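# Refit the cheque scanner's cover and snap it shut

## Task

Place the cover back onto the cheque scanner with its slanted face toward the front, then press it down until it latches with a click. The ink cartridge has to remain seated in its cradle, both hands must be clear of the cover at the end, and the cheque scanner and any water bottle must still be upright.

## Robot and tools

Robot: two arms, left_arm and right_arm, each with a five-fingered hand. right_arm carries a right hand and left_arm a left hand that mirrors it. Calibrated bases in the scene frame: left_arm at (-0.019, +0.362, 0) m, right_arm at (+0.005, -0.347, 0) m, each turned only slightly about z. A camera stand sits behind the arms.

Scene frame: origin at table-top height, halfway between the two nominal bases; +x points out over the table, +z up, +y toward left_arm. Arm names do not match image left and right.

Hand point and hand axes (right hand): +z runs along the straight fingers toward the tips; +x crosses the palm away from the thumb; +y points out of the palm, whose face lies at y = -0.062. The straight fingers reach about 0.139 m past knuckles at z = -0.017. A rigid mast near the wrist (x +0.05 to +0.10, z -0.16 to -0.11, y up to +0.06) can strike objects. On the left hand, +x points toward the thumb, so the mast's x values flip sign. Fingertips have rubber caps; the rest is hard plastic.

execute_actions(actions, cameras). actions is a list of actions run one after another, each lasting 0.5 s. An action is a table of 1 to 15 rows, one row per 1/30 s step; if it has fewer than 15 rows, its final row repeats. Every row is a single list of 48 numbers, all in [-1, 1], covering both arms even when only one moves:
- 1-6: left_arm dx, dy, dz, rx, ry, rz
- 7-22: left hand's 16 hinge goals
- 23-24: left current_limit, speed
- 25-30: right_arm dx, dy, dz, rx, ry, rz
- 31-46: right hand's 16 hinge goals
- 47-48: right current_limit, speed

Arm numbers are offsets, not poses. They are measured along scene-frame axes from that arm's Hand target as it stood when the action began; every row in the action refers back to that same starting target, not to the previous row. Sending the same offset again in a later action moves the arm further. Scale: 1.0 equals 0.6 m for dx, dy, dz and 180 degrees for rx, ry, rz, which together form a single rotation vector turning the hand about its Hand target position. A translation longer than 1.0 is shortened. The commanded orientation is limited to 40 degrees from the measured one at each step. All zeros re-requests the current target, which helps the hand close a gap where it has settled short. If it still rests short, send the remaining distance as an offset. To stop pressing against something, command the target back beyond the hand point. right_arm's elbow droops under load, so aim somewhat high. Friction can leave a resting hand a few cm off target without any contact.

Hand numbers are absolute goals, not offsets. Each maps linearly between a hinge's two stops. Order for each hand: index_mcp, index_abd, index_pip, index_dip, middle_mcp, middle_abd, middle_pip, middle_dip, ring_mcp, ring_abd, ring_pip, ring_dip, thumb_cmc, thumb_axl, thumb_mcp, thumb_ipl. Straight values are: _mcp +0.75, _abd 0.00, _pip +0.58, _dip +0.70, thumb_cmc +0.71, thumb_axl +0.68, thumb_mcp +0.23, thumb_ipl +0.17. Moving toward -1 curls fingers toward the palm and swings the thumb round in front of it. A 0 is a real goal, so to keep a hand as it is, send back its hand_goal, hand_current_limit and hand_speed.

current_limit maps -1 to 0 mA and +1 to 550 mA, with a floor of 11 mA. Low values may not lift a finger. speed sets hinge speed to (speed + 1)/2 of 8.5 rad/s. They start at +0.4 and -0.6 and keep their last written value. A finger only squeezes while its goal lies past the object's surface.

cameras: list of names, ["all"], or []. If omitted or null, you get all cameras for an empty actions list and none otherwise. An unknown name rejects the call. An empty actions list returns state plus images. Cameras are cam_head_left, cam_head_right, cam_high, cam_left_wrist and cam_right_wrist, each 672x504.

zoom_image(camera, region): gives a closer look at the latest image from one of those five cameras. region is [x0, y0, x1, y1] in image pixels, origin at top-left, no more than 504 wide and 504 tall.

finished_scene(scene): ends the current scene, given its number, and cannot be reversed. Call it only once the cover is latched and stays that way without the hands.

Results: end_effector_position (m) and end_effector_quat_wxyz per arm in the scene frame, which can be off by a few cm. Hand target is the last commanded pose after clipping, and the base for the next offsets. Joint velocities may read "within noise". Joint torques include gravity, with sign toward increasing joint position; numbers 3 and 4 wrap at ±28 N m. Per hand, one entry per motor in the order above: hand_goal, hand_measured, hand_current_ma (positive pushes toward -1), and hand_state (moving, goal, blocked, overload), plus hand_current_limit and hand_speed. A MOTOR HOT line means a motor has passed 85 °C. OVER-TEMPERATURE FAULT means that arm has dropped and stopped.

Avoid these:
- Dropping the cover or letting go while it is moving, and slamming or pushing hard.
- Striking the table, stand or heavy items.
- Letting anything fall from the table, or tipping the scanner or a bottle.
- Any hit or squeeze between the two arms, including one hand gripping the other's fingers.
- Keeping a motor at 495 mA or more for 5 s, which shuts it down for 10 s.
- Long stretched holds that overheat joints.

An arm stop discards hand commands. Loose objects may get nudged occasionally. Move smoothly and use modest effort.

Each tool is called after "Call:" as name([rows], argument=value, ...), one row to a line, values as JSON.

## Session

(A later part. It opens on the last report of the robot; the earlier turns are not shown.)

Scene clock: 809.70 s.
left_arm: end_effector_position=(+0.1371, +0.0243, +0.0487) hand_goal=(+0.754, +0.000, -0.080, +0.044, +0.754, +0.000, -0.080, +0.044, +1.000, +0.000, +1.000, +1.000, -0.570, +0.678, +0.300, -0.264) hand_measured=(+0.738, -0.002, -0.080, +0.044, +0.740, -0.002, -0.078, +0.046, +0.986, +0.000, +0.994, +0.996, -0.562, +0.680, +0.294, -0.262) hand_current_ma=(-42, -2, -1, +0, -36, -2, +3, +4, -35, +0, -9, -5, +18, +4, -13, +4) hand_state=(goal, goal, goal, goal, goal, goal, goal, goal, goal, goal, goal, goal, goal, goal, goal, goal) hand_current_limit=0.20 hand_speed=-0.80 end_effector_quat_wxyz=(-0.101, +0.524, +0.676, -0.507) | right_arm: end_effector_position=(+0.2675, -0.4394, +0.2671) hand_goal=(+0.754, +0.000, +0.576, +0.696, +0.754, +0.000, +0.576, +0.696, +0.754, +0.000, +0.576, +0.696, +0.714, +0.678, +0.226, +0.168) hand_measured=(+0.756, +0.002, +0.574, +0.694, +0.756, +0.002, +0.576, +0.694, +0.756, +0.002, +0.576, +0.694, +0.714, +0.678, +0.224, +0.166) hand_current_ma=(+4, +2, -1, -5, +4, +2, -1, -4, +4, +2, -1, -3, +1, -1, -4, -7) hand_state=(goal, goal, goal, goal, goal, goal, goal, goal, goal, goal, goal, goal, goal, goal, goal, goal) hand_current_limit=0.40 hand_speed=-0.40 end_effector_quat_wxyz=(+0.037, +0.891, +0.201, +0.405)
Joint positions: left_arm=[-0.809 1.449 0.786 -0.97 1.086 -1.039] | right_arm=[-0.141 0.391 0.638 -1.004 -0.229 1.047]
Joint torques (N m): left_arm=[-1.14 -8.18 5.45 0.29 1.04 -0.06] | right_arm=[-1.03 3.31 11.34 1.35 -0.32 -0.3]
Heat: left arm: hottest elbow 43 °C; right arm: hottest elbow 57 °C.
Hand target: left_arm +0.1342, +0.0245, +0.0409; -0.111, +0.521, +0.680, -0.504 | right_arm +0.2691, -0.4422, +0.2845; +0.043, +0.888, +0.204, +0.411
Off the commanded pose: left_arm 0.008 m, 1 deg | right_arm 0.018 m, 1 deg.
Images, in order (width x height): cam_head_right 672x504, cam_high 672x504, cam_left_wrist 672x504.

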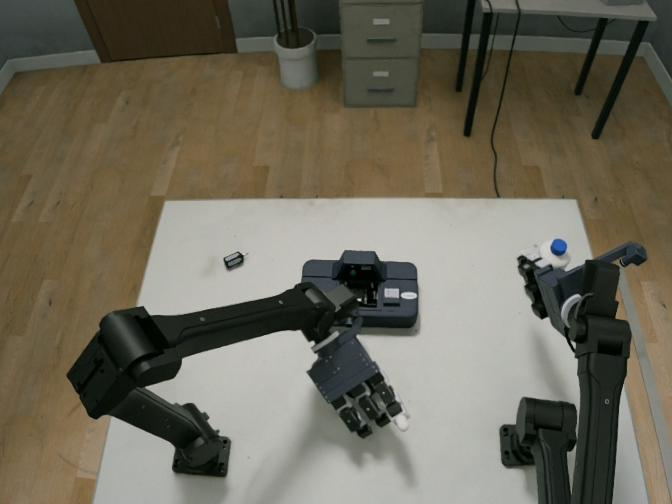

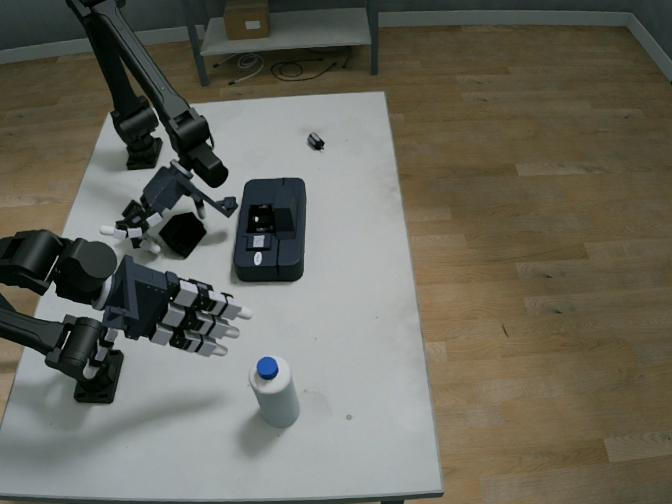

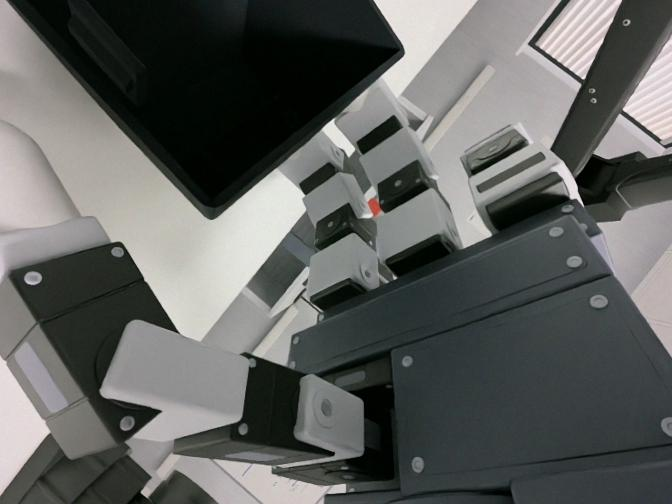

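Call:
execute_actions([
  [[0,0,0.13,0,0,0,0.754,0,-0.08,0.044,0.754,0,-0.08,0.044,1.0,0,1.0,1.0,-0.571,0.678,0.3,-0.265,0.2,-0.8,0,0,0,0,0,0,0.754,0,0.576,0.696,0.754,0,0.576,0.696,0.754,0,0.576,0.696,0.714,0.678,0.226,0.168,0.4,-0.4]],
  [[0,0,0.13,0,0,0,0.754,0,-0.08,0.044,0.754,0,-0.08,0.044,1.0,0,1.0,1.0,-0.571,0.678,0.3,-0.265,0.2,-0.8,0,0,0,0,0,0,0.754,0,0.576,0.696,0.754,0,0.576,0.696,0.754,0,0.576,0.696,0.714,0.678,0.226,0.168,0.4,-0.4]],
  [[0.05,0.16,0,0,0,0.1,0.754,0,-0.08,0.044,0.754,0,-0.08,0.044,1.0,0,1.0,1.0,-0.571,0.678,0.3,-0.265,0.2,-0.8,0,0,0,0,0,0,0.754,0,0.576,0.696,0.754,0,0.576,0.696,0.754,0,0.576,0.696,0.714,0.678,0.226,0.168,0.4,-0.4]],
  [[0.05,0.16,0,0,0,0.1,0.754,0,-0.08,0.044,0.754,0,-0.08,0.044,1.0,0,1.0,1.0,-0.571,0.678,0.3,-0.265,0.2,-0.8,0,0,0,0,0,0,0.754,0,0.576,0.696,0.754,0,0.576,0.696,0.754,0,0.576,0.696,0.714,0.678,0.226,0.168,0.4,-0.4]],
], cameras=["cam_left_wrist", "cam_high", "cam_head_right"])

Call:
zoom_image(camera="cam_high", region=[130, 180, 240, 280])

Call:
zoom_image(camera="cam_head_right", region=[300, 340, 420, 440])

Scene clock: 820.17 s.
left_arm: end_effector_position=(+0.1851, +0.2158, +0.1890) hand_goal=(+0.754, +0.000, -0.080, +0.044, +0.754, +0.000, -0.080, +0.044, +1.000, +0.000, +1.000, +1.000, -0.570, +0.678, +0.300, -0.264) hand_measured=(+0.742, +0.000, -0.080, +0.044, +0.744, -0.002, -0.078, +0.046, +0.986, +0.000, +0.994, +0.996, -0.568, +0.680, +0.296, -0.262) hand_current_ma=(-26, -1, -1, +0, -21, -1, +2, +4, -35, +0, -9, -5, +4, +3, -9, +3) hand_state=(goal, goal, goal, goal, goal, goal, goal, goal, goal, goal, goal, goal, goal, goal, goal, goal) hand_current_limit=0.20 hand_speed=-0.80 end_effector_quat_wxyz=(+0.044, +0.280, +0.810, -0.513) | right_arm: end_effector_position=(+0.2675, -0.4394, +0.2671) hand_goal=(+0.754, +0.000, +0.576, +0.696, +0.754, +0.000, +0.576, +0.696, +0.754, +0.000, +0.576, +0.696, +0.714, +0.678, +0.226, +0.168) hand_measured=(+0.756, +0.002, +0.574, +0.694, +0.756, +0.002, +0.576, +0.694, +0.756, +0.002, +0.576, +0.694, +0.714, +0.678, +0.224, +0.166) hand_current_ma=(+4, +2, -1, -5, +4, +2, -1, -4, +4, +2, -1, -3, +1, -1, -4, -7) hand_state=(goal, goal, goal, goal, goal, goal, goal, goal, goal, goal, goal, goal, goal, goal, goal, goal) hand_current_limit=0.40 hand_speed=-0.40 end_effector_quat_wxyz=(+0.037, +0.891, +0.201, +0.405)
Joint positions: left_arm=[-0.136 0.95 0.797 -1.598 1.073 -0.949] | right_arm=[-0.141 0.391 0.638 -1.004 -0.229 1.047]
Joint torques (N m): left_arm=[-0.15 -2.9 9.28 -0.65 1.14 0.14] | right_arm=[-1.14 3.31 11.32 1.35 -0.32 -0.3]
Heat: left arm: hottest elbow 42 °C; right arm: hottest elbow 57 °C.
Hand target: left_arm +0.1943, +0.2165, +0.1970; +0.050, +0.285, +0.808, -0.514 | right_arm +0.2691, -0.4422, +0.2845; +0.043, +0.888, +0.204, +0.411
Off the commanded pose: left_arm 0.012 m, 1 deg | right_arm 0.018 m, 1 deg.
Images, in order (width x height): cam_head_right 672x504, cam_high 672x504, cam_left_wrist 672x504.

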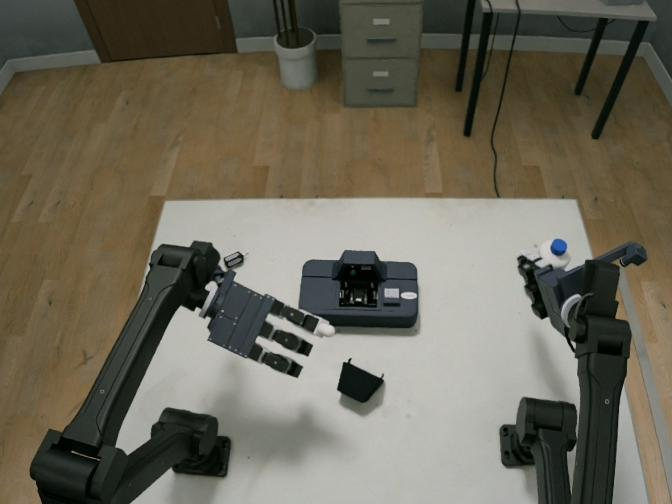

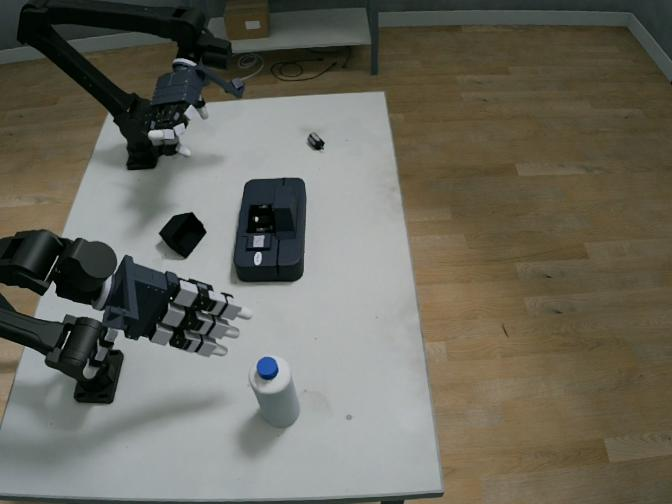

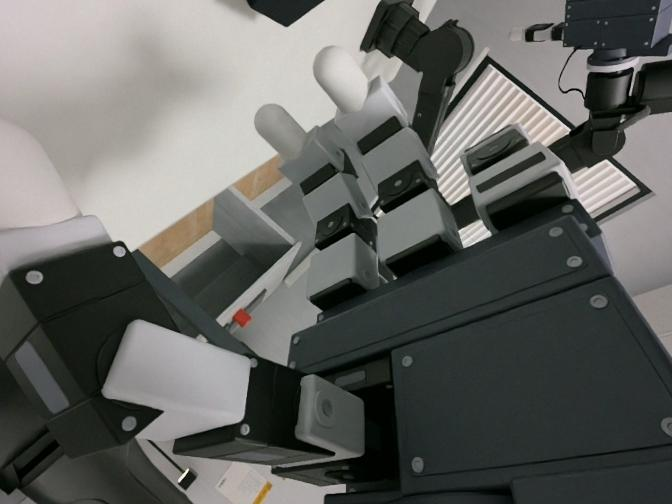

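Scaled by 4.582 from the camera's 672x504 image, which has a finer 960x720 frame.

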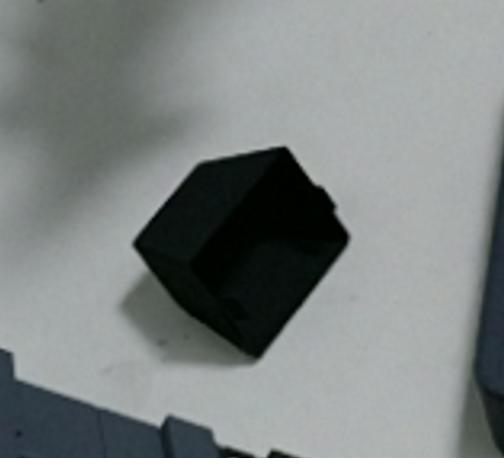

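Scaled by 4.200 from the camera's 672x504 image, which has a finer 960x720 frame.

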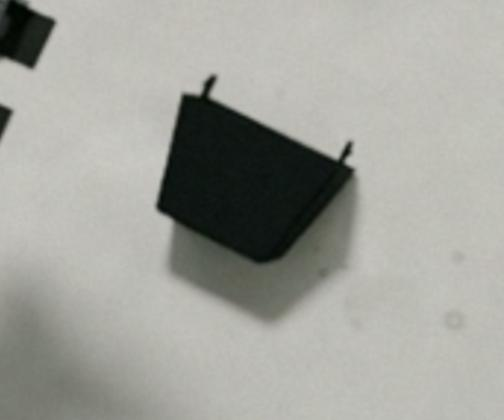

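Call:
execute_actions([
  [[-0.0433,-0.16,-0.04,0,0,0,0.754,0,-0.08,0.044,0.754,0,-0.08,0.044,1.0,0,1.0,1.0,-0.571,0.678,0.25,-0.265,0.2,-0.6,0,0,0,0,0,0,0.754,0,0.576,0.696,0.754,0,0.576,0.696,0.754,0,0.576,0.696,0.714,0.678,0.226,0.168,0.4,-0.4]],
  [[-0.0433,-0.178,-0.04,0,0,0,0.754,0,-0.08,0.044,0.754,0,-0.08,0.044,1.0,0,1.0,1.0,-0.571,0.678,0.25,-0.265,0.2,-0.6,0,0,0,0,0,0,0.754,0,0.576,0.696,0.754,0,0.576,0.696,0.754,0,0.576,0.696,0.714,0.678,0.226,0.168,0.4,-0.4]],
  [[0,0,-0.02,0,0,0,0.754,0,-0.08,0.044,0.754,0,-0.08,0.044,1.0,0,1.0,1.0,-0.571,0.678,0.25,-0.265,0.2,-0.6,0,0,0,0,0,0,0.754,0,0.576,0.696,0.754,0,0.576,0.696,0.754,0,0.576,0.696,0.714,0.678,0.226,0.168,0.4,-0.4]],
], cameras=["cam_left_wrist", "cam_high", "cam_head_right"])

Call:
zoom_image(camera="cam_high", region=[110, 150, 240, 280])

Call:
zoom_image(camera="cam_head_right", region=[280, 320, 420, 440])

Scene clock: 871.37 s.
left_arm: end_effector_position=(+0.1442, +0.0168, +0.1315) hand_goal=(+0.754, +0.000, -0.080, +0.044, +0.754, +0.000, -0.080, +0.044, +1.000, +0.000, +1.000, +1.000, -0.570, +0.678, +0.250, -0.264) hand_measured=(+0.742, +0.000, -0.080, +0.044, +0.744, +0.000, -0.080, +0.046, +0.986, +0.000, +0.994, +0.996, -0.566, +0.680, +0.250, -0.262) hand_current_ma=(-25, -1, -1, +0, -20, -1, +1, +4, -35, +0, -9, -5, +6, +3, +0, +3) hand_state=(goal, goal, goal, goal, goal, goal, goal, goal, goal, goal, goal, goal, goal, goal, goal, goal) hand_current_limit=0.20 hand_speed=-0.60 end_effector_quat_wxyz=(+0.032, +0.317, +0.805, -0.501) | right_arm: end_effector_position=(+0.2675, -0.4394, +0.2671) hand_goal=(+0.754, +0.000, +0.576, +0.696, +0.754, +0.000, +0.576, +0.696, +0.754, +0.000, +0.576, +0.696, +0.714, +0.678, +0.226, +0.168) hand_measured=(+0.756, +0.002, +0.574, +0.694, +0.756, +0.002, +0.576, +0.694, +0.756, +0.002, +0.576, +0.694, +0.714, +0.678, +0.224, +0.166) hand_current_ma=(+4, +2, -1, -5, +4, +2, -1, -4, +4, +2, -1, -3, +1, -1, -4, -7) hand_state=(goal, goal, goal, goal, goal, goal, goal, goal, goal, goal, goal, goal, goal, goal, goal, goal) hand_current_limit=0.40 hand_speed=-0.40 end_effector_quat_wxyz=(+0.037, +0.891, +0.201, +0.405)
Joint positions: left_arm=[-0.902 1.057 0.658 -0.389 0.795 -2.081] | right_arm=[-0.141 0.391 0.638 -1.004 -0.229 1.047]
Joint torques (N m): left_arm=[-1.26 -7.82 7.79 2 0.53 -0.09] | right_arm=[-1.03 3.37 11.34 1.35 -0.32 -0.29]
Heat: left arm: hottest elbow 46 °C; right arm: hottest elbow 58 °C.
Hand target: left_arm +0.1422, +0.0136, +0.1370; +0.050, +0.285, +0.808, -0.514 | right_arm +0.2691, -0.4422, +0.2845; +0.043, +0.888, +0.204, +0.411
Off the commanded pose: left_arm 0.007 m, 4 deg | right_arm 0.018 m, 1 deg.
joint sent to its limit (left arm) — joint 6 (wrist roll), lower limit. The joint targets are off in orientation, not in position.
Images, in order (width x height): cam_head_right 672x504, cam_high 672x504, cam_left_wrist 672x504.

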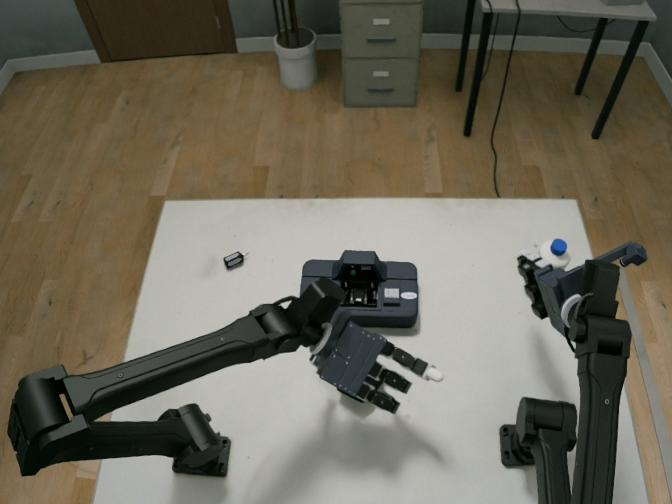

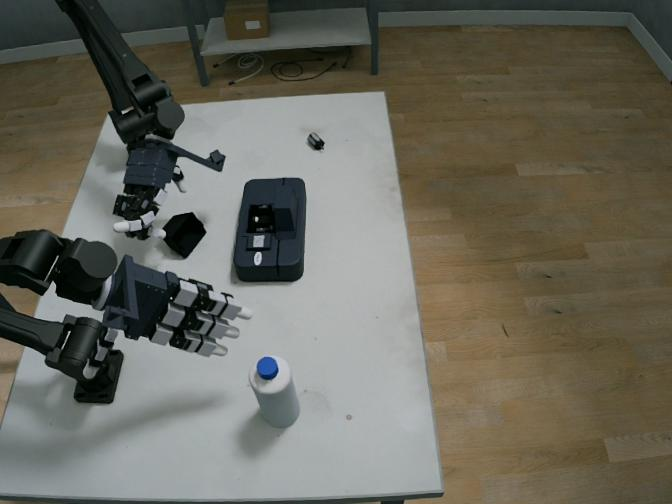

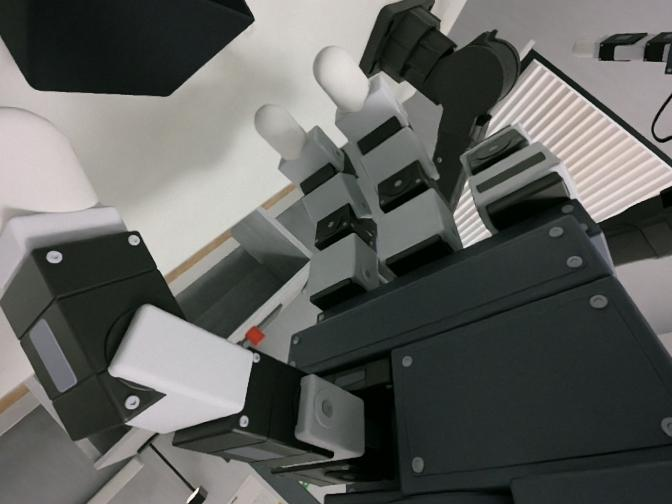

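Scaled by 3.877 from the camera's 672x504 image, which has a finer 960x720 frame.

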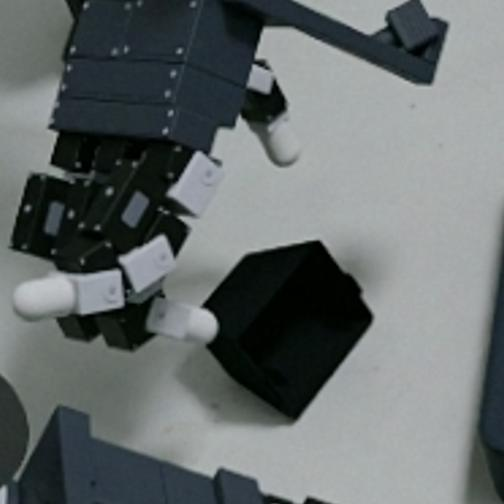

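Scaled by 3.600 from the camera's 672x504 image, which has a finer 960x720 frame.

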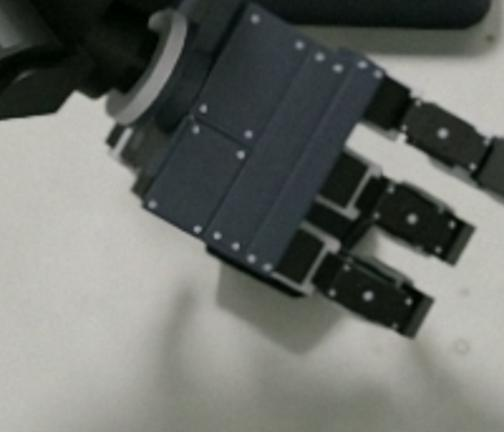

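Call:
execute_actions([
  [[0,0,-0.07,0,0,0,0.754,0,-0.08,0.044,0.754,0,-0.08,0.044,1.0,0,1.0,1.0,-0.571,0.678,0.25,-0.265,0.2,-0.6,0,0,0,0,0,0,0.754,0,0.576,0.696,0.754,0,0.576,0.696,0.754,0,0.576,0.696,0.714,0.678,0.226,0.168,0.4,-0.4]],
  [[0,0,-0.055,0,0,0,0.754,0,-0.08,0.044,0.754,0,-0.08,0.044,1.0,0,1.0,1.0,-0.571,0.678,0.25,-0.265,0.2,-0.6,0,0,0,0,0,0,0.754,0,0.576,0.696,0.754,0,0.576,0.696,0.754,0,0.576,0.696,0.714,0.678,0.226,0.168,0.4,-0.4]],
], cameras=["cam_left_wrist", "cam_high", "cam_head_right"])

Call:
zoom_image(camera="cam_high", region=[110, 150, 240, 280])

Call:
zoom_image(camera="cam_head_right", region=[300, 320, 420, 440])

Call:
zoom_image(camera="cam_left_wrist", region=[0, 0, 400, 240])

Scene clock: 881.30 s.
left_arm: end_effector_position=(+0.1439, +0.0180, +0.0634) hand_goal=(+0.754, +0.000, -0.080, +0.044, +0.754, +0.000, -0.080, +0.044, +1.000, +0.000, +1.000, +1.000, -0.570, +0.678, +0.250, -0.264) hand_measured=(+0.742, +0.000, -0.080, +0.044, +0.744, +0.000, -0.080, +0.046, +0.986, +0.000, +0.994, +0.996, -0.566, +0.680, +0.250, -0.262) hand_current_ma=(-25, -1, -1, +0, -20, -1, +1, +4, -35, +0, -9, -5, +6, +3, +0, +3) hand_state=(goal, goal, goal, goal, goal, goal, goal, goal, goal, goal, goal, goal, goal, goal, goal, goal) hand_current_limit=0.20 hand_speed=-0.60 end_effector_quat_wxyz=(+0.041, +0.319, +0.802, -0.504) | right_arm: end_effector_position=(+0.2675, -0.4394, +0.2671) hand_goal=(+0.754, +0.000, +0.576, +0.696, +0.754, +0.000, +0.576, +0.696, +0.754, +0.000, +0.576, +0.696, +0.714, +0.678, +0.226, +0.168) hand_measured=(+0.756, +0.002, +0.574, +0.694, +0.756, +0.002, +0.576, +0.694, +0.756, +0.002, +0.576, +0.694, +0.714, +0.678, +0.224, +0.166) hand_current_ma=(+4, +2, -1, -5, +4, +2, -1, -4, +4, +2, -1, -3, +1, -1, -4, -7) hand_state=(goal, goal, goal, goal, goal, goal, goal, goal, goal, goal, goal, goal, goal, goal, goal, goal) hand_current_limit=0.40 hand_speed=-0.40 end_effector_quat_wxyz=(+0.037, +0.891, +0.201, +0.405)
Joint positions: left_arm=[-0.903 1.171 0.521 -0.117 0.79 -2.083] | right_arm=[-0.141 0.391 0.638 -1.004 -0.229 1.047]
Joint torques (N m): left_arm=[-2.08 -5.6 6.98 1.78 0.71 -0.02] | right_arm=[-1.03 3.31 11.34 1.35 -0.32 -0.29]
Heat: left arm: hottest elbow 45 °C; right arm: hottest elbow 58 °C.
Hand target: left_arm +0.1422, +0.0136, +0.0619; +0.050, +0.285, +0.808, -0.514 | right_arm +0.2691, -0.4422, +0.2845; +0.043, +0.888, +0.204, +0.411
Off the commanded pose: left_arm 0.005 m, 4 deg | right_arm 0.018 m, 1 deg.
joint sent to its limit (left arm) — joint 6 (wrist roll), lower limit. The joint targets are off in orientation, not in position.
Images, in order (width x height): cam_head_right 672x504, cam_high 672x504, cam_left_wrist 672x504.

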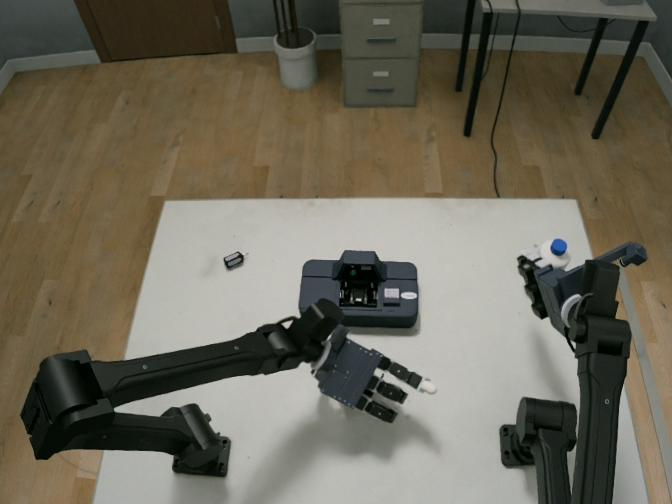

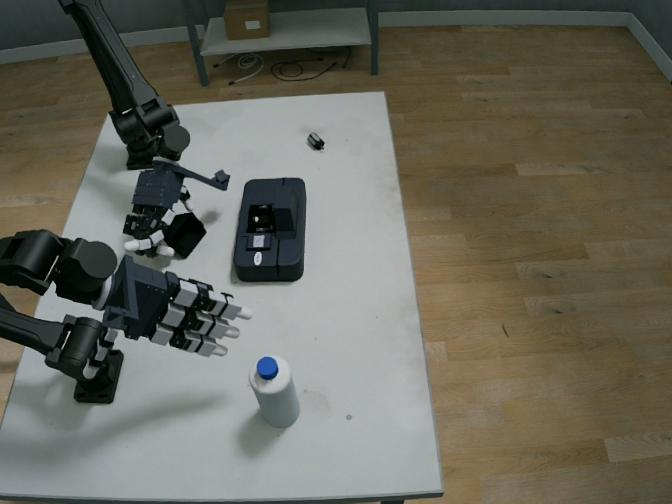

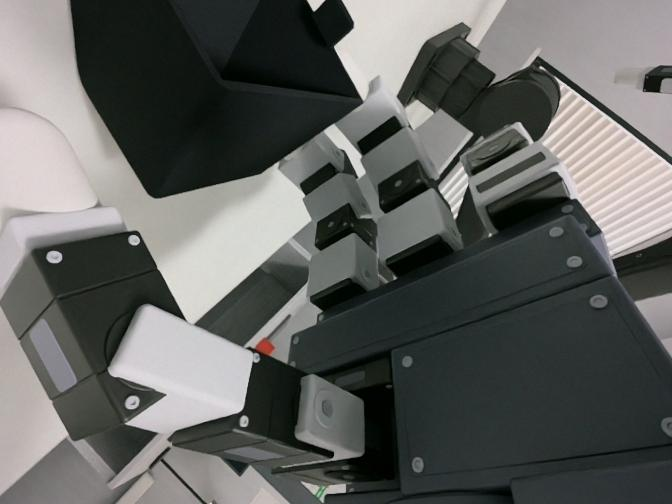

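Scaled by 3.877 from the camera's 672x504 image, which has a finer 960x720 frame.

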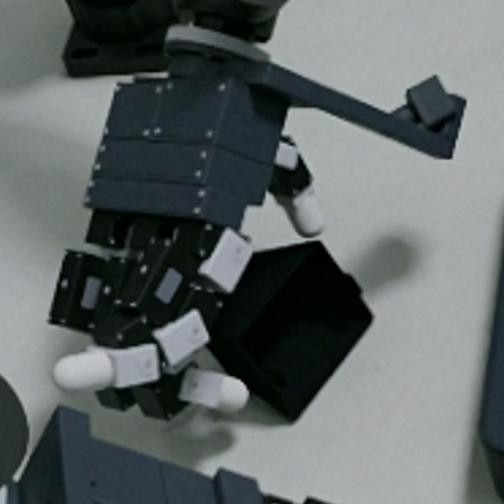

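Scaled by 4.200 from the camera's 672x504 image, which has a finer 960x720 frame.

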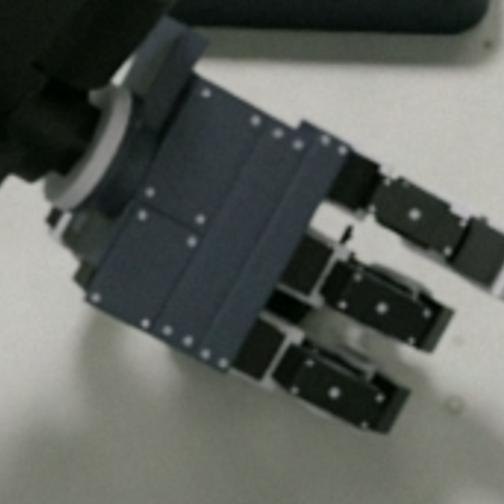

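Scaled by 1.260 from the camera's 672x504 image, which has a finer 960x720 frame.

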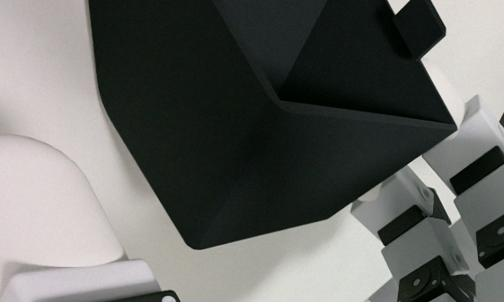

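Call:
execute_actions([
  [[0,-0.006,-0.022,0,0,0,0.754,0,-0.08,0.044,1.0,0,-0.08,0.044,1.0,0,1.0,1.0,-0.571,0.678,0.2,-0.265,0.2,-0.6,0,0,0,0,0,0,0.754,0,0.576,0.696,0.754,0,0.576,0.696,0.754,0,0.576,0.696,0.714,0.678,0.226,0.168,0.4,-0.4]],
  [[0,0,0,0,0,0,0.62,0,-0.08,0.044,1.0,0,-0.08,0.044,1.0,0,1.0,1.0,-0.571,0.678,0.08,-0.265,0.1,-0.7,0,0,0,0,0,0,0.754,0,0.576,0.696,0.754,0,0.576,0.696,0.754,0,0.576,0.696,0.714,0.678,0.226,0.168,0.4,-0.4]],
  [[0,0,0,0,0,0,0.56,0,-0.08,0.044,1.0,0,-0.08,0.044,1.0,0,1.0,1.0,-0.571,0.678,0.02,-0.265,0.1,-0.7,0,0,0,0,0,0,0.754,0,0.576,0.696,0.754,0,0.576,0.696,0.754,0,0.576,0.696,0.714,0.678,0.226,0.168,0.4,-0.4]],
], cameras=["cam_left_wrist", "cam_high", "cam_head_right"])

Call:
zoom_image(camera="cam_high", region=[110, 150, 240, 280])

Call:
zoom_image(camera="cam_left_wrist", region=[0, 0, 400, 240])

Scene clock: 894.90 s.
left_arm: end_effector_position=(+0.1439, +0.0113, +0.0539) hand_goal=(+0.560, +0.000, -0.080, +0.044, +1.000, +0.000, -0.080, +0.044, +1.000, +0.000, +1.000, +1.000, -0.570, +0.678, +0.020, -0.264) hand_measured=(+0.620, +0.000, -0.072, +0.044, +0.984, +0.000, -0.080, +0.046, +0.986, +0.000, +0.994, +0.996, -0.568, +0.678, +0.060, -0.256) hand_current_ma=(+203, +0, +16, +0, -40, -1, +1, +4, -35, +0, -9, -5, +3, +1, +156, +20) hand_state=(blocked, goal, goal, goal, goal, goal, goal, goal, goal, goal, goal, goal, goal, goal, blocked, goal) hand_current_limit=0.10 hand_speed=-0.70 end_effector_quat_wxyz=(+0.042, +0.323, +0.798, -0.508) | right_arm: end_effector_position=(+0.2675, -0.4394, +0.2671) hand_goal=(+0.754, +0.000, +0.576, +0.696, +0.754, +0.000, +0.576, +0.696, +0.754, +0.000, +0.576, +0.696, +0.714, +0.678, +0.226, +0.168) hand_measured=(+0.756, +0.002, +0.574, +0.694, +0.756, +0.002, +0.576, +0.694, +0.756, +0.002, +0.576, +0.694, +0.714, +0.678, +0.224, +0.166) hand_current_ma=(+4, +2, -1, -5, +4, +2, -1, -4, +4, +2, -1, -3, +1, -1, -4, -7) hand_state=(goal, goal, goal, goal, goal, goal, goal, goal, goal, goal, goal, goal, goal, goal, goal, goal) hand_current_limit=0.40 hand_speed=-0.40 end_effector_quat_wxyz=(+0.037, +0.891, +0.201, +0.405)
Joint positions: left_arm=[-0.913 1.211 0.514 -0.057 0.79 -2.087] | right_arm=[-0.141 0.391 0.638 -1.004 -0.229 1.047]
Joint torques (N m): left_arm=[-1.73 -5.6 6.52 1.69 0.43 0.01] | right_arm=[-1.14 3.31 11.3 1.33 -0.32 -0.29]
Heat: left arm: hottest elbow 44 °C; right arm: hottest elbow 58 °C.
Hand target: left_arm +0.1422, +0.0100, +0.0488; +0.050, +0.285, +0.808, -0.514 | right_arm +0.2691, -0.4422, +0.2845; +0.043, +0.888, +0.204, +0.411
Off the commanded pose: left_arm 0.006 m, 5 deg | right_arm 0.018 m, 1 deg.
joint sent to its limit (left arm) — joint 6 (wrist roll), lower limit. The joint targets are off in orientation, not in position.
Images, in order (width x height): cam_head_right 672x504, cam_high 672x504, cam_left_wrist 672x504.

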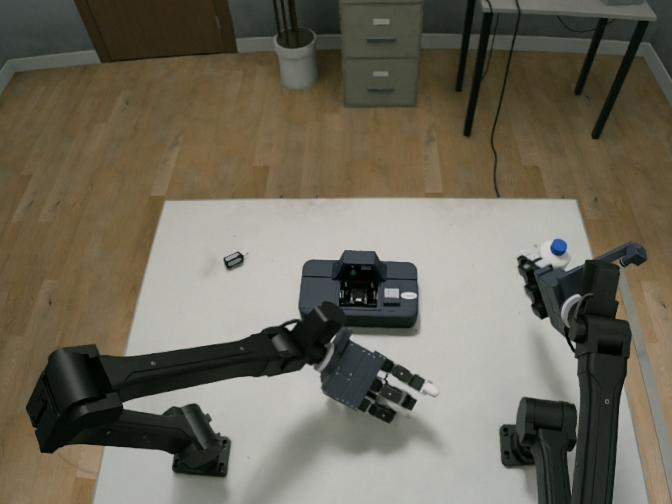

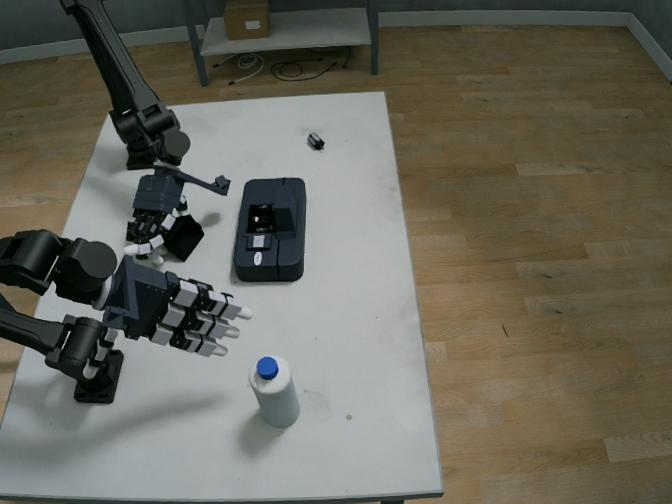

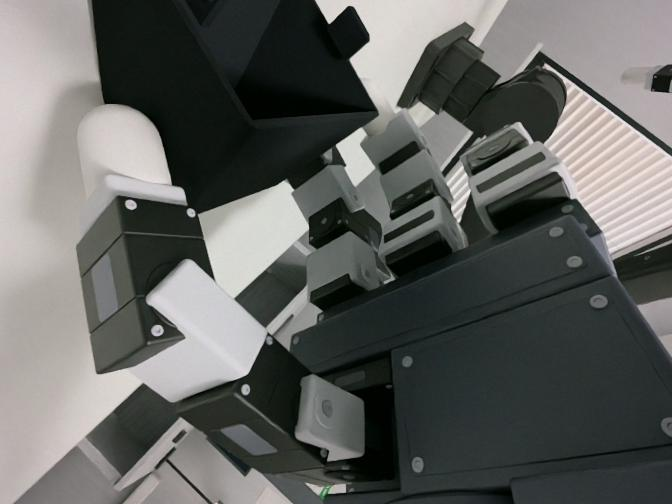

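Scaled by 3.877 from the camera's 672x504 image, which has a finer 960x720 frame.

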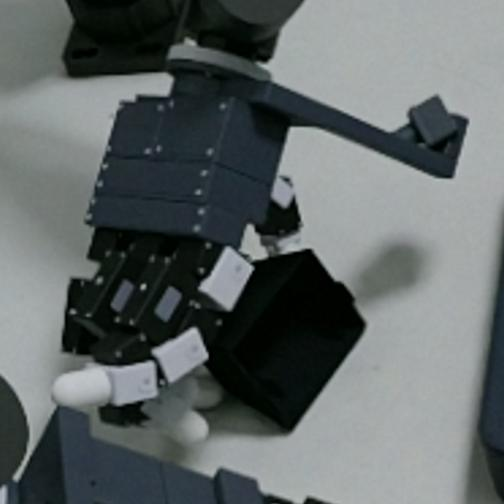

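Scaled by 1.260 from the camera's 672x504 image, which has a finer 960x720 frame.

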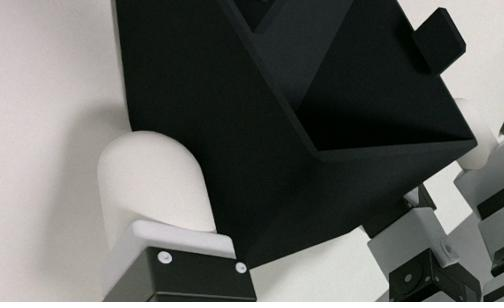

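Call:
execute_actions([
  [[0,0,0,0,0,0,0.53,0,-0.08,0.044,1.0,0,-0.08,0.044,1.0,0,1.0,1.0,-0.571,0.678,-0.04,-0.265,0.1,-0.7,0,0,0,0,0,0,0.754,0,0.576,0.696,0.754,0,0.576,0.696,0.754,0,0.576,0.696,0.714,0.678,0.226,0.168,0.4,-0.4]],
  [[0.024,-0.012,0.04,0,0,0,0.53,0,-0.08,0.044,1.0,0,-0.08,0.044,1.0,0,1.0,1.0,-0.571,0.678,-0.04,-0.265,0.1,-0.7,0,0,0,0,0,0,0.754,0,0.576,0.696,0.754,0,0.576,0.696,0.754,0,0.576,0.696,0.714,0.678,0.226,0.168,0.4,-0.4]],
  [[0.041,-0.02,0.035,0,0,0,0.53,0,-0.08,0.044,1.0,0,-0.08,0.044,1.0,0,1.0,1.0,-0.571,0.678,-0.04,-0.265,0.1,-0.7,0,0,0,0,0,0,0.754,0,0.576,0.696,0.754,0,0.576,0.696,0.754,0,0.576,0.696,0.714,0.678,0.226,0.168,0.4,-0.4]],
], cameras=["cam_left_wrist", "cam_high", "cam_head_right"])

Call:
zoom_image(camera="cam_high", region=[110, 150, 240, 280])

Call:
zoom_image(camera="cam_left_wrist", region=[0, 0, 400, 240])

Scene clock: 904.00 s.
left_arm: end_effector_position=(+0.1729, +0.0006, +0.0850) hand_goal=(+0.530, +0.000, -0.080, +0.044, +1.000, +0.000, -0.080, +0.044, +1.000, +0.000, +1.000, +1.000, -0.570, +0.678, -0.040, -0.264) hand_measured=(+0.606, +0.002, -0.050, +0.060, +0.984, +0.000, -0.080, +0.046, +0.986, +0.000, +0.994, +0.996, -0.572, +0.676, +0.040, -0.252) hand_current_ma=(+276, +4, +82, +37, -40, -1, +1, +4, -35, +0, -9, -5, -2, -3, +303, +40) hand_state=(blocked, goal, blocked, goal, goal, goal, goal, goal, goal, goal, goal, goal, goal, goal, blocked, goal) hand_current_limit=0.10 hand_speed=-0.70 end_effector_quat_wxyz=(+0.041, +0.302, +0.807, -0.506) | right_arm: end_effector_position=(+0.2675, -0.4394, +0.2671) hand_goal=(+0.754, +0.000, +0.576, +0.696, +0.754, +0.000, +0.576, +0.696, +0.754, +0.000, +0.576, +0.696, +0.714, +0.678, +0.226, +0.168) hand_measured=(+0.756, +0.002, +0.574, +0.694, +0.756, +0.002, +0.576, +0.694, +0.756, +0.002, +0.576, +0.694, +0.714, +0.678, +0.224, +0.166) hand_current_ma=(+4, +2, -1, -5, +4, +2, -1, -4, +4, +2, -1, -3, +1, -1, -4, -7) hand_state=(goal, goal, goal, goal, goal, goal, goal, goal, goal, goal, goal, goal, goal, goal, goal, goal) hand_current_limit=0.40 hand_speed=-0.40 end_effector_quat_wxyz=(+0.037, +0.891, +0.201, +0.405)
Joint positions: left_arm=[-0.865 1.22 0.629 -0.183 0.805 -2.088] | right_arm=[-0.141 0.391 0.638 -1.004 -0.229 1.047]
Joint torques (N m): left_arm=[-1.03 -7.59 9.59 1.1 0.74 -0.01] | right_arm=[-1.03 3.37 11.33 1.32 -0.32 -0.3]
Heat: left arm: hottest elbow 43 °C; right arm: hottest elbow 58 °C.
Hand target: left_arm +0.1812, -0.0092, +0.0938; +0.050, +0.285, +0.808, -0.514 | right_arm +0.2691, -0.4422, +0.2845; +0.043, +0.888, +0.204, +0.411
Off the commanded pose: left_arm 0.016 m, 2 deg | right_arm 0.018 m, 1 deg.
joint sent to its limit (left arm) — joint 6 (wrist roll), lower limit. The joint targets still meet the commanded pose.
Images, in order (width x height): cam_head_right 672x504, cam_high 672x504, cam_left_wrist 672x504.

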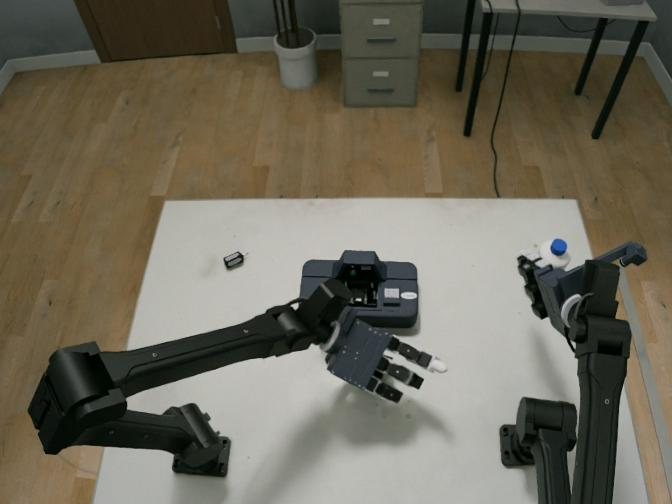

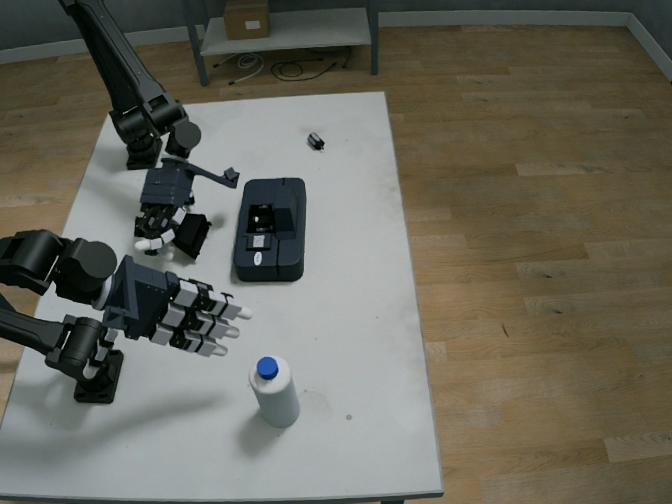

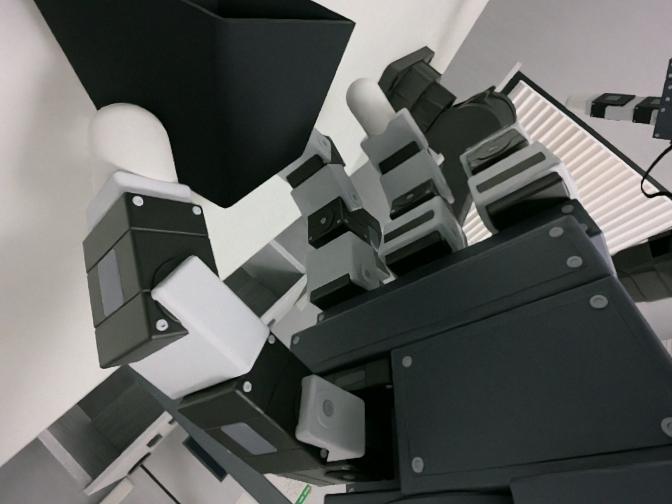

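Scaled by 3.877 from the camera's 672x504 image, which has a finer 960x720 frame.

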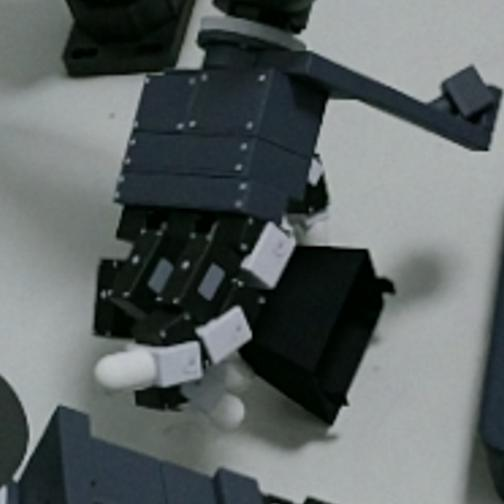

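Scaled by 1.260 from the camera's 672x504 image, which has a finer 960x720 frame.

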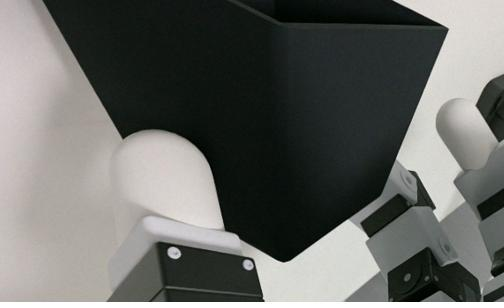

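Call:
execute_actions([
  [[0.04,-0.02,0.022,0,0,0,0.53,0,-0.08,0.044,1.0,0,-0.08,0.044,1.0,0,1.0,1.0,-0.571,0.678,-0.04,-0.265,0.1,-0.7,0,0,0,0,0,0,0.754,0,0.576,0.696,0.754,0,0.576,0.696,0.754,0,0.576,0.696,0.714,0.678,0.226,0.168,0.4,-0.4]],
  [[0.04,-0.015,0,0,0,0,0.53,0,-0.08,0.044,1.0,0,-0.08,0.044,1.0,0,1.0,1.0,-0.571,0.678,-0.04,-0.265,0.1,-0.7,0,0,0,0,0,0,0.754,0,0.576,0.696,0.754,0,0.576,0.696,0.754,0,0.576,0.696,0.714,0.678,0.226,0.168,0.4,-0.4]],
], cameras=["cam_left_wrist", "cam_high", "cam_head_right"])

Call:
zoom_image(camera="cam_high", region=[130, 150, 260, 280])

Call:
zoom_image(camera="cam_left_wrist", region=[0, 0, 400, 240])

Scene clock: 911.93 s.
left_arm: end_effector_position=(+0.2171, -0.0188, +0.0965) hand_goal=(+0.530, +0.000, -0.080, +0.044, +1.000, +0.000, -0.080, +0.044, +1.000, +0.000, +1.000, +1.000, -0.570, +0.678, -0.040, -0.264) hand_measured=(+0.604, +0.002, -0.050, +0.060, +0.984, +0.000, -0.080, +0.046, +0.986, +0.000, +0.994, +0.996, -0.572, +0.676, +0.040, -0.250) hand_current_ma=(+268, +4, +82, +37, -39, -1, +1, +4, -35, +0, -9, -5, -2, -3, +303, +42) hand_state=(blocked, goal, blocked, goal, goal, goal, goal, goal, goal, goal, goal, goal, goal, goal, blocked, goal) hand_current_limit=0.10 hand_speed=-0.70 end_effector_quat_wxyz=(+0.042, +0.280, +0.812, -0.510) | right_arm: end_effector_position=(+0.2675, -0.4394, +0.2671) hand_goal=(+0.754, +0.000, +0.576, +0.696, +0.754, +0.000, +0.576, +0.696, +0.754, +0.000, +0.576, +0.696, +0.714, +0.678, +0.226, +0.168) hand_measured=(+0.756, +0.002, +0.574, +0.694, +0.756, +0.002, +0.576, +0.694, +0.756, +0.002, +0.576, +0.694, +0.714, +0.678, +0.224, +0.166) hand_current_ma=(+4, +2, -1, -5, +4, +2, -1, -4, +4, +2, -1, -3, +1, -1, -4, -7) hand_state=(goal, goal, goal, goal, goal, goal, goal, goal, goal, goal, goal, goal, goal, goal, goal, goal) hand_current_limit=0.40 hand_speed=-0.40 end_effector_quat_wxyz=(+0.037, +0.891, +0.201, +0.405)
Joint positions: left_arm=[-0.805 1.322 0.752 -0.218 0.834 -2.088] | right_arm=[-0.141 0.391 0.638 -1.004 -0.229 1.047]
Joint torques (N m): left_arm=[-0.26 -9 10.29 1.16 0.84 0.13] | right_arm=[-1.14 3.31 11.29 1.35 -0.32 -0.29]
Heat: left arm: hottest elbow 44 °C; right arm: hottest elbow 58 °C.
Hand target: left_arm +0.2292, -0.0301, +0.1070; +0.050, +0.285, +0.808, -0.514 | right_arm +0.2691, -0.4422, +0.2845; +0.043, +0.888, +0.204, +0.411
Off the commanded pose: left_arm 0.020 m, 1 deg | right_arm 0.018 m, 1 deg.
Images, in order (width x height): cam_head_right 672x504, cam_high 672x504, cam_left_wrist 672x504.

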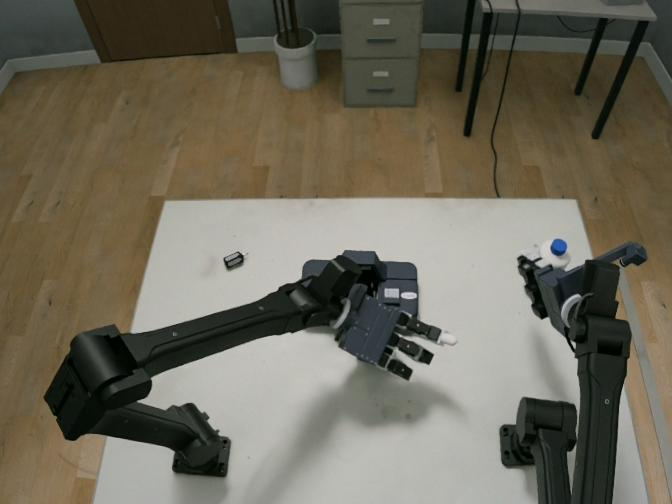

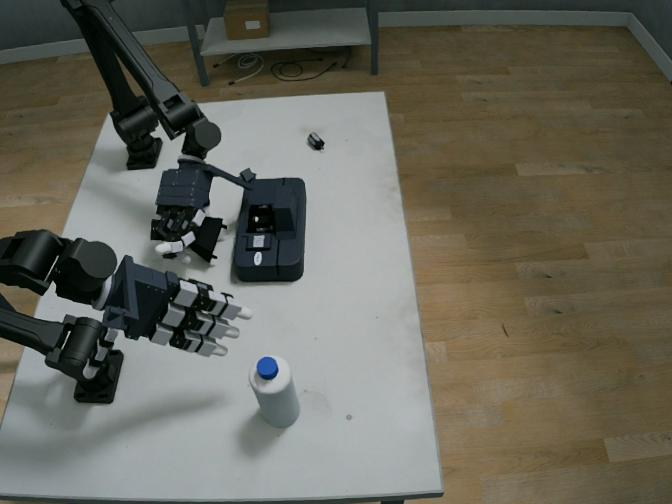

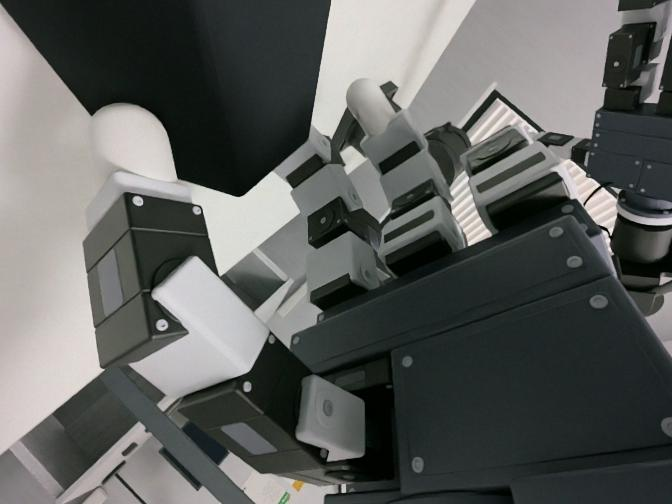

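Scaled by 3.877 from the camera's 672x504 image, which has a finer 960x720 frame.

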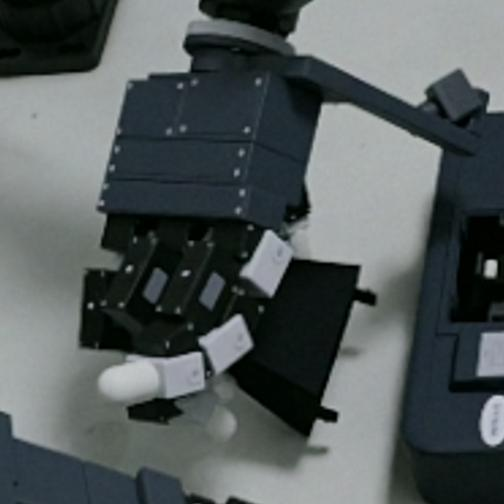

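Scaled by 1.260 from the camera's 672x504 image, which has a finer 960x720 frame.

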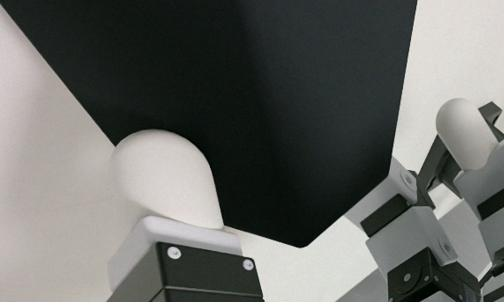

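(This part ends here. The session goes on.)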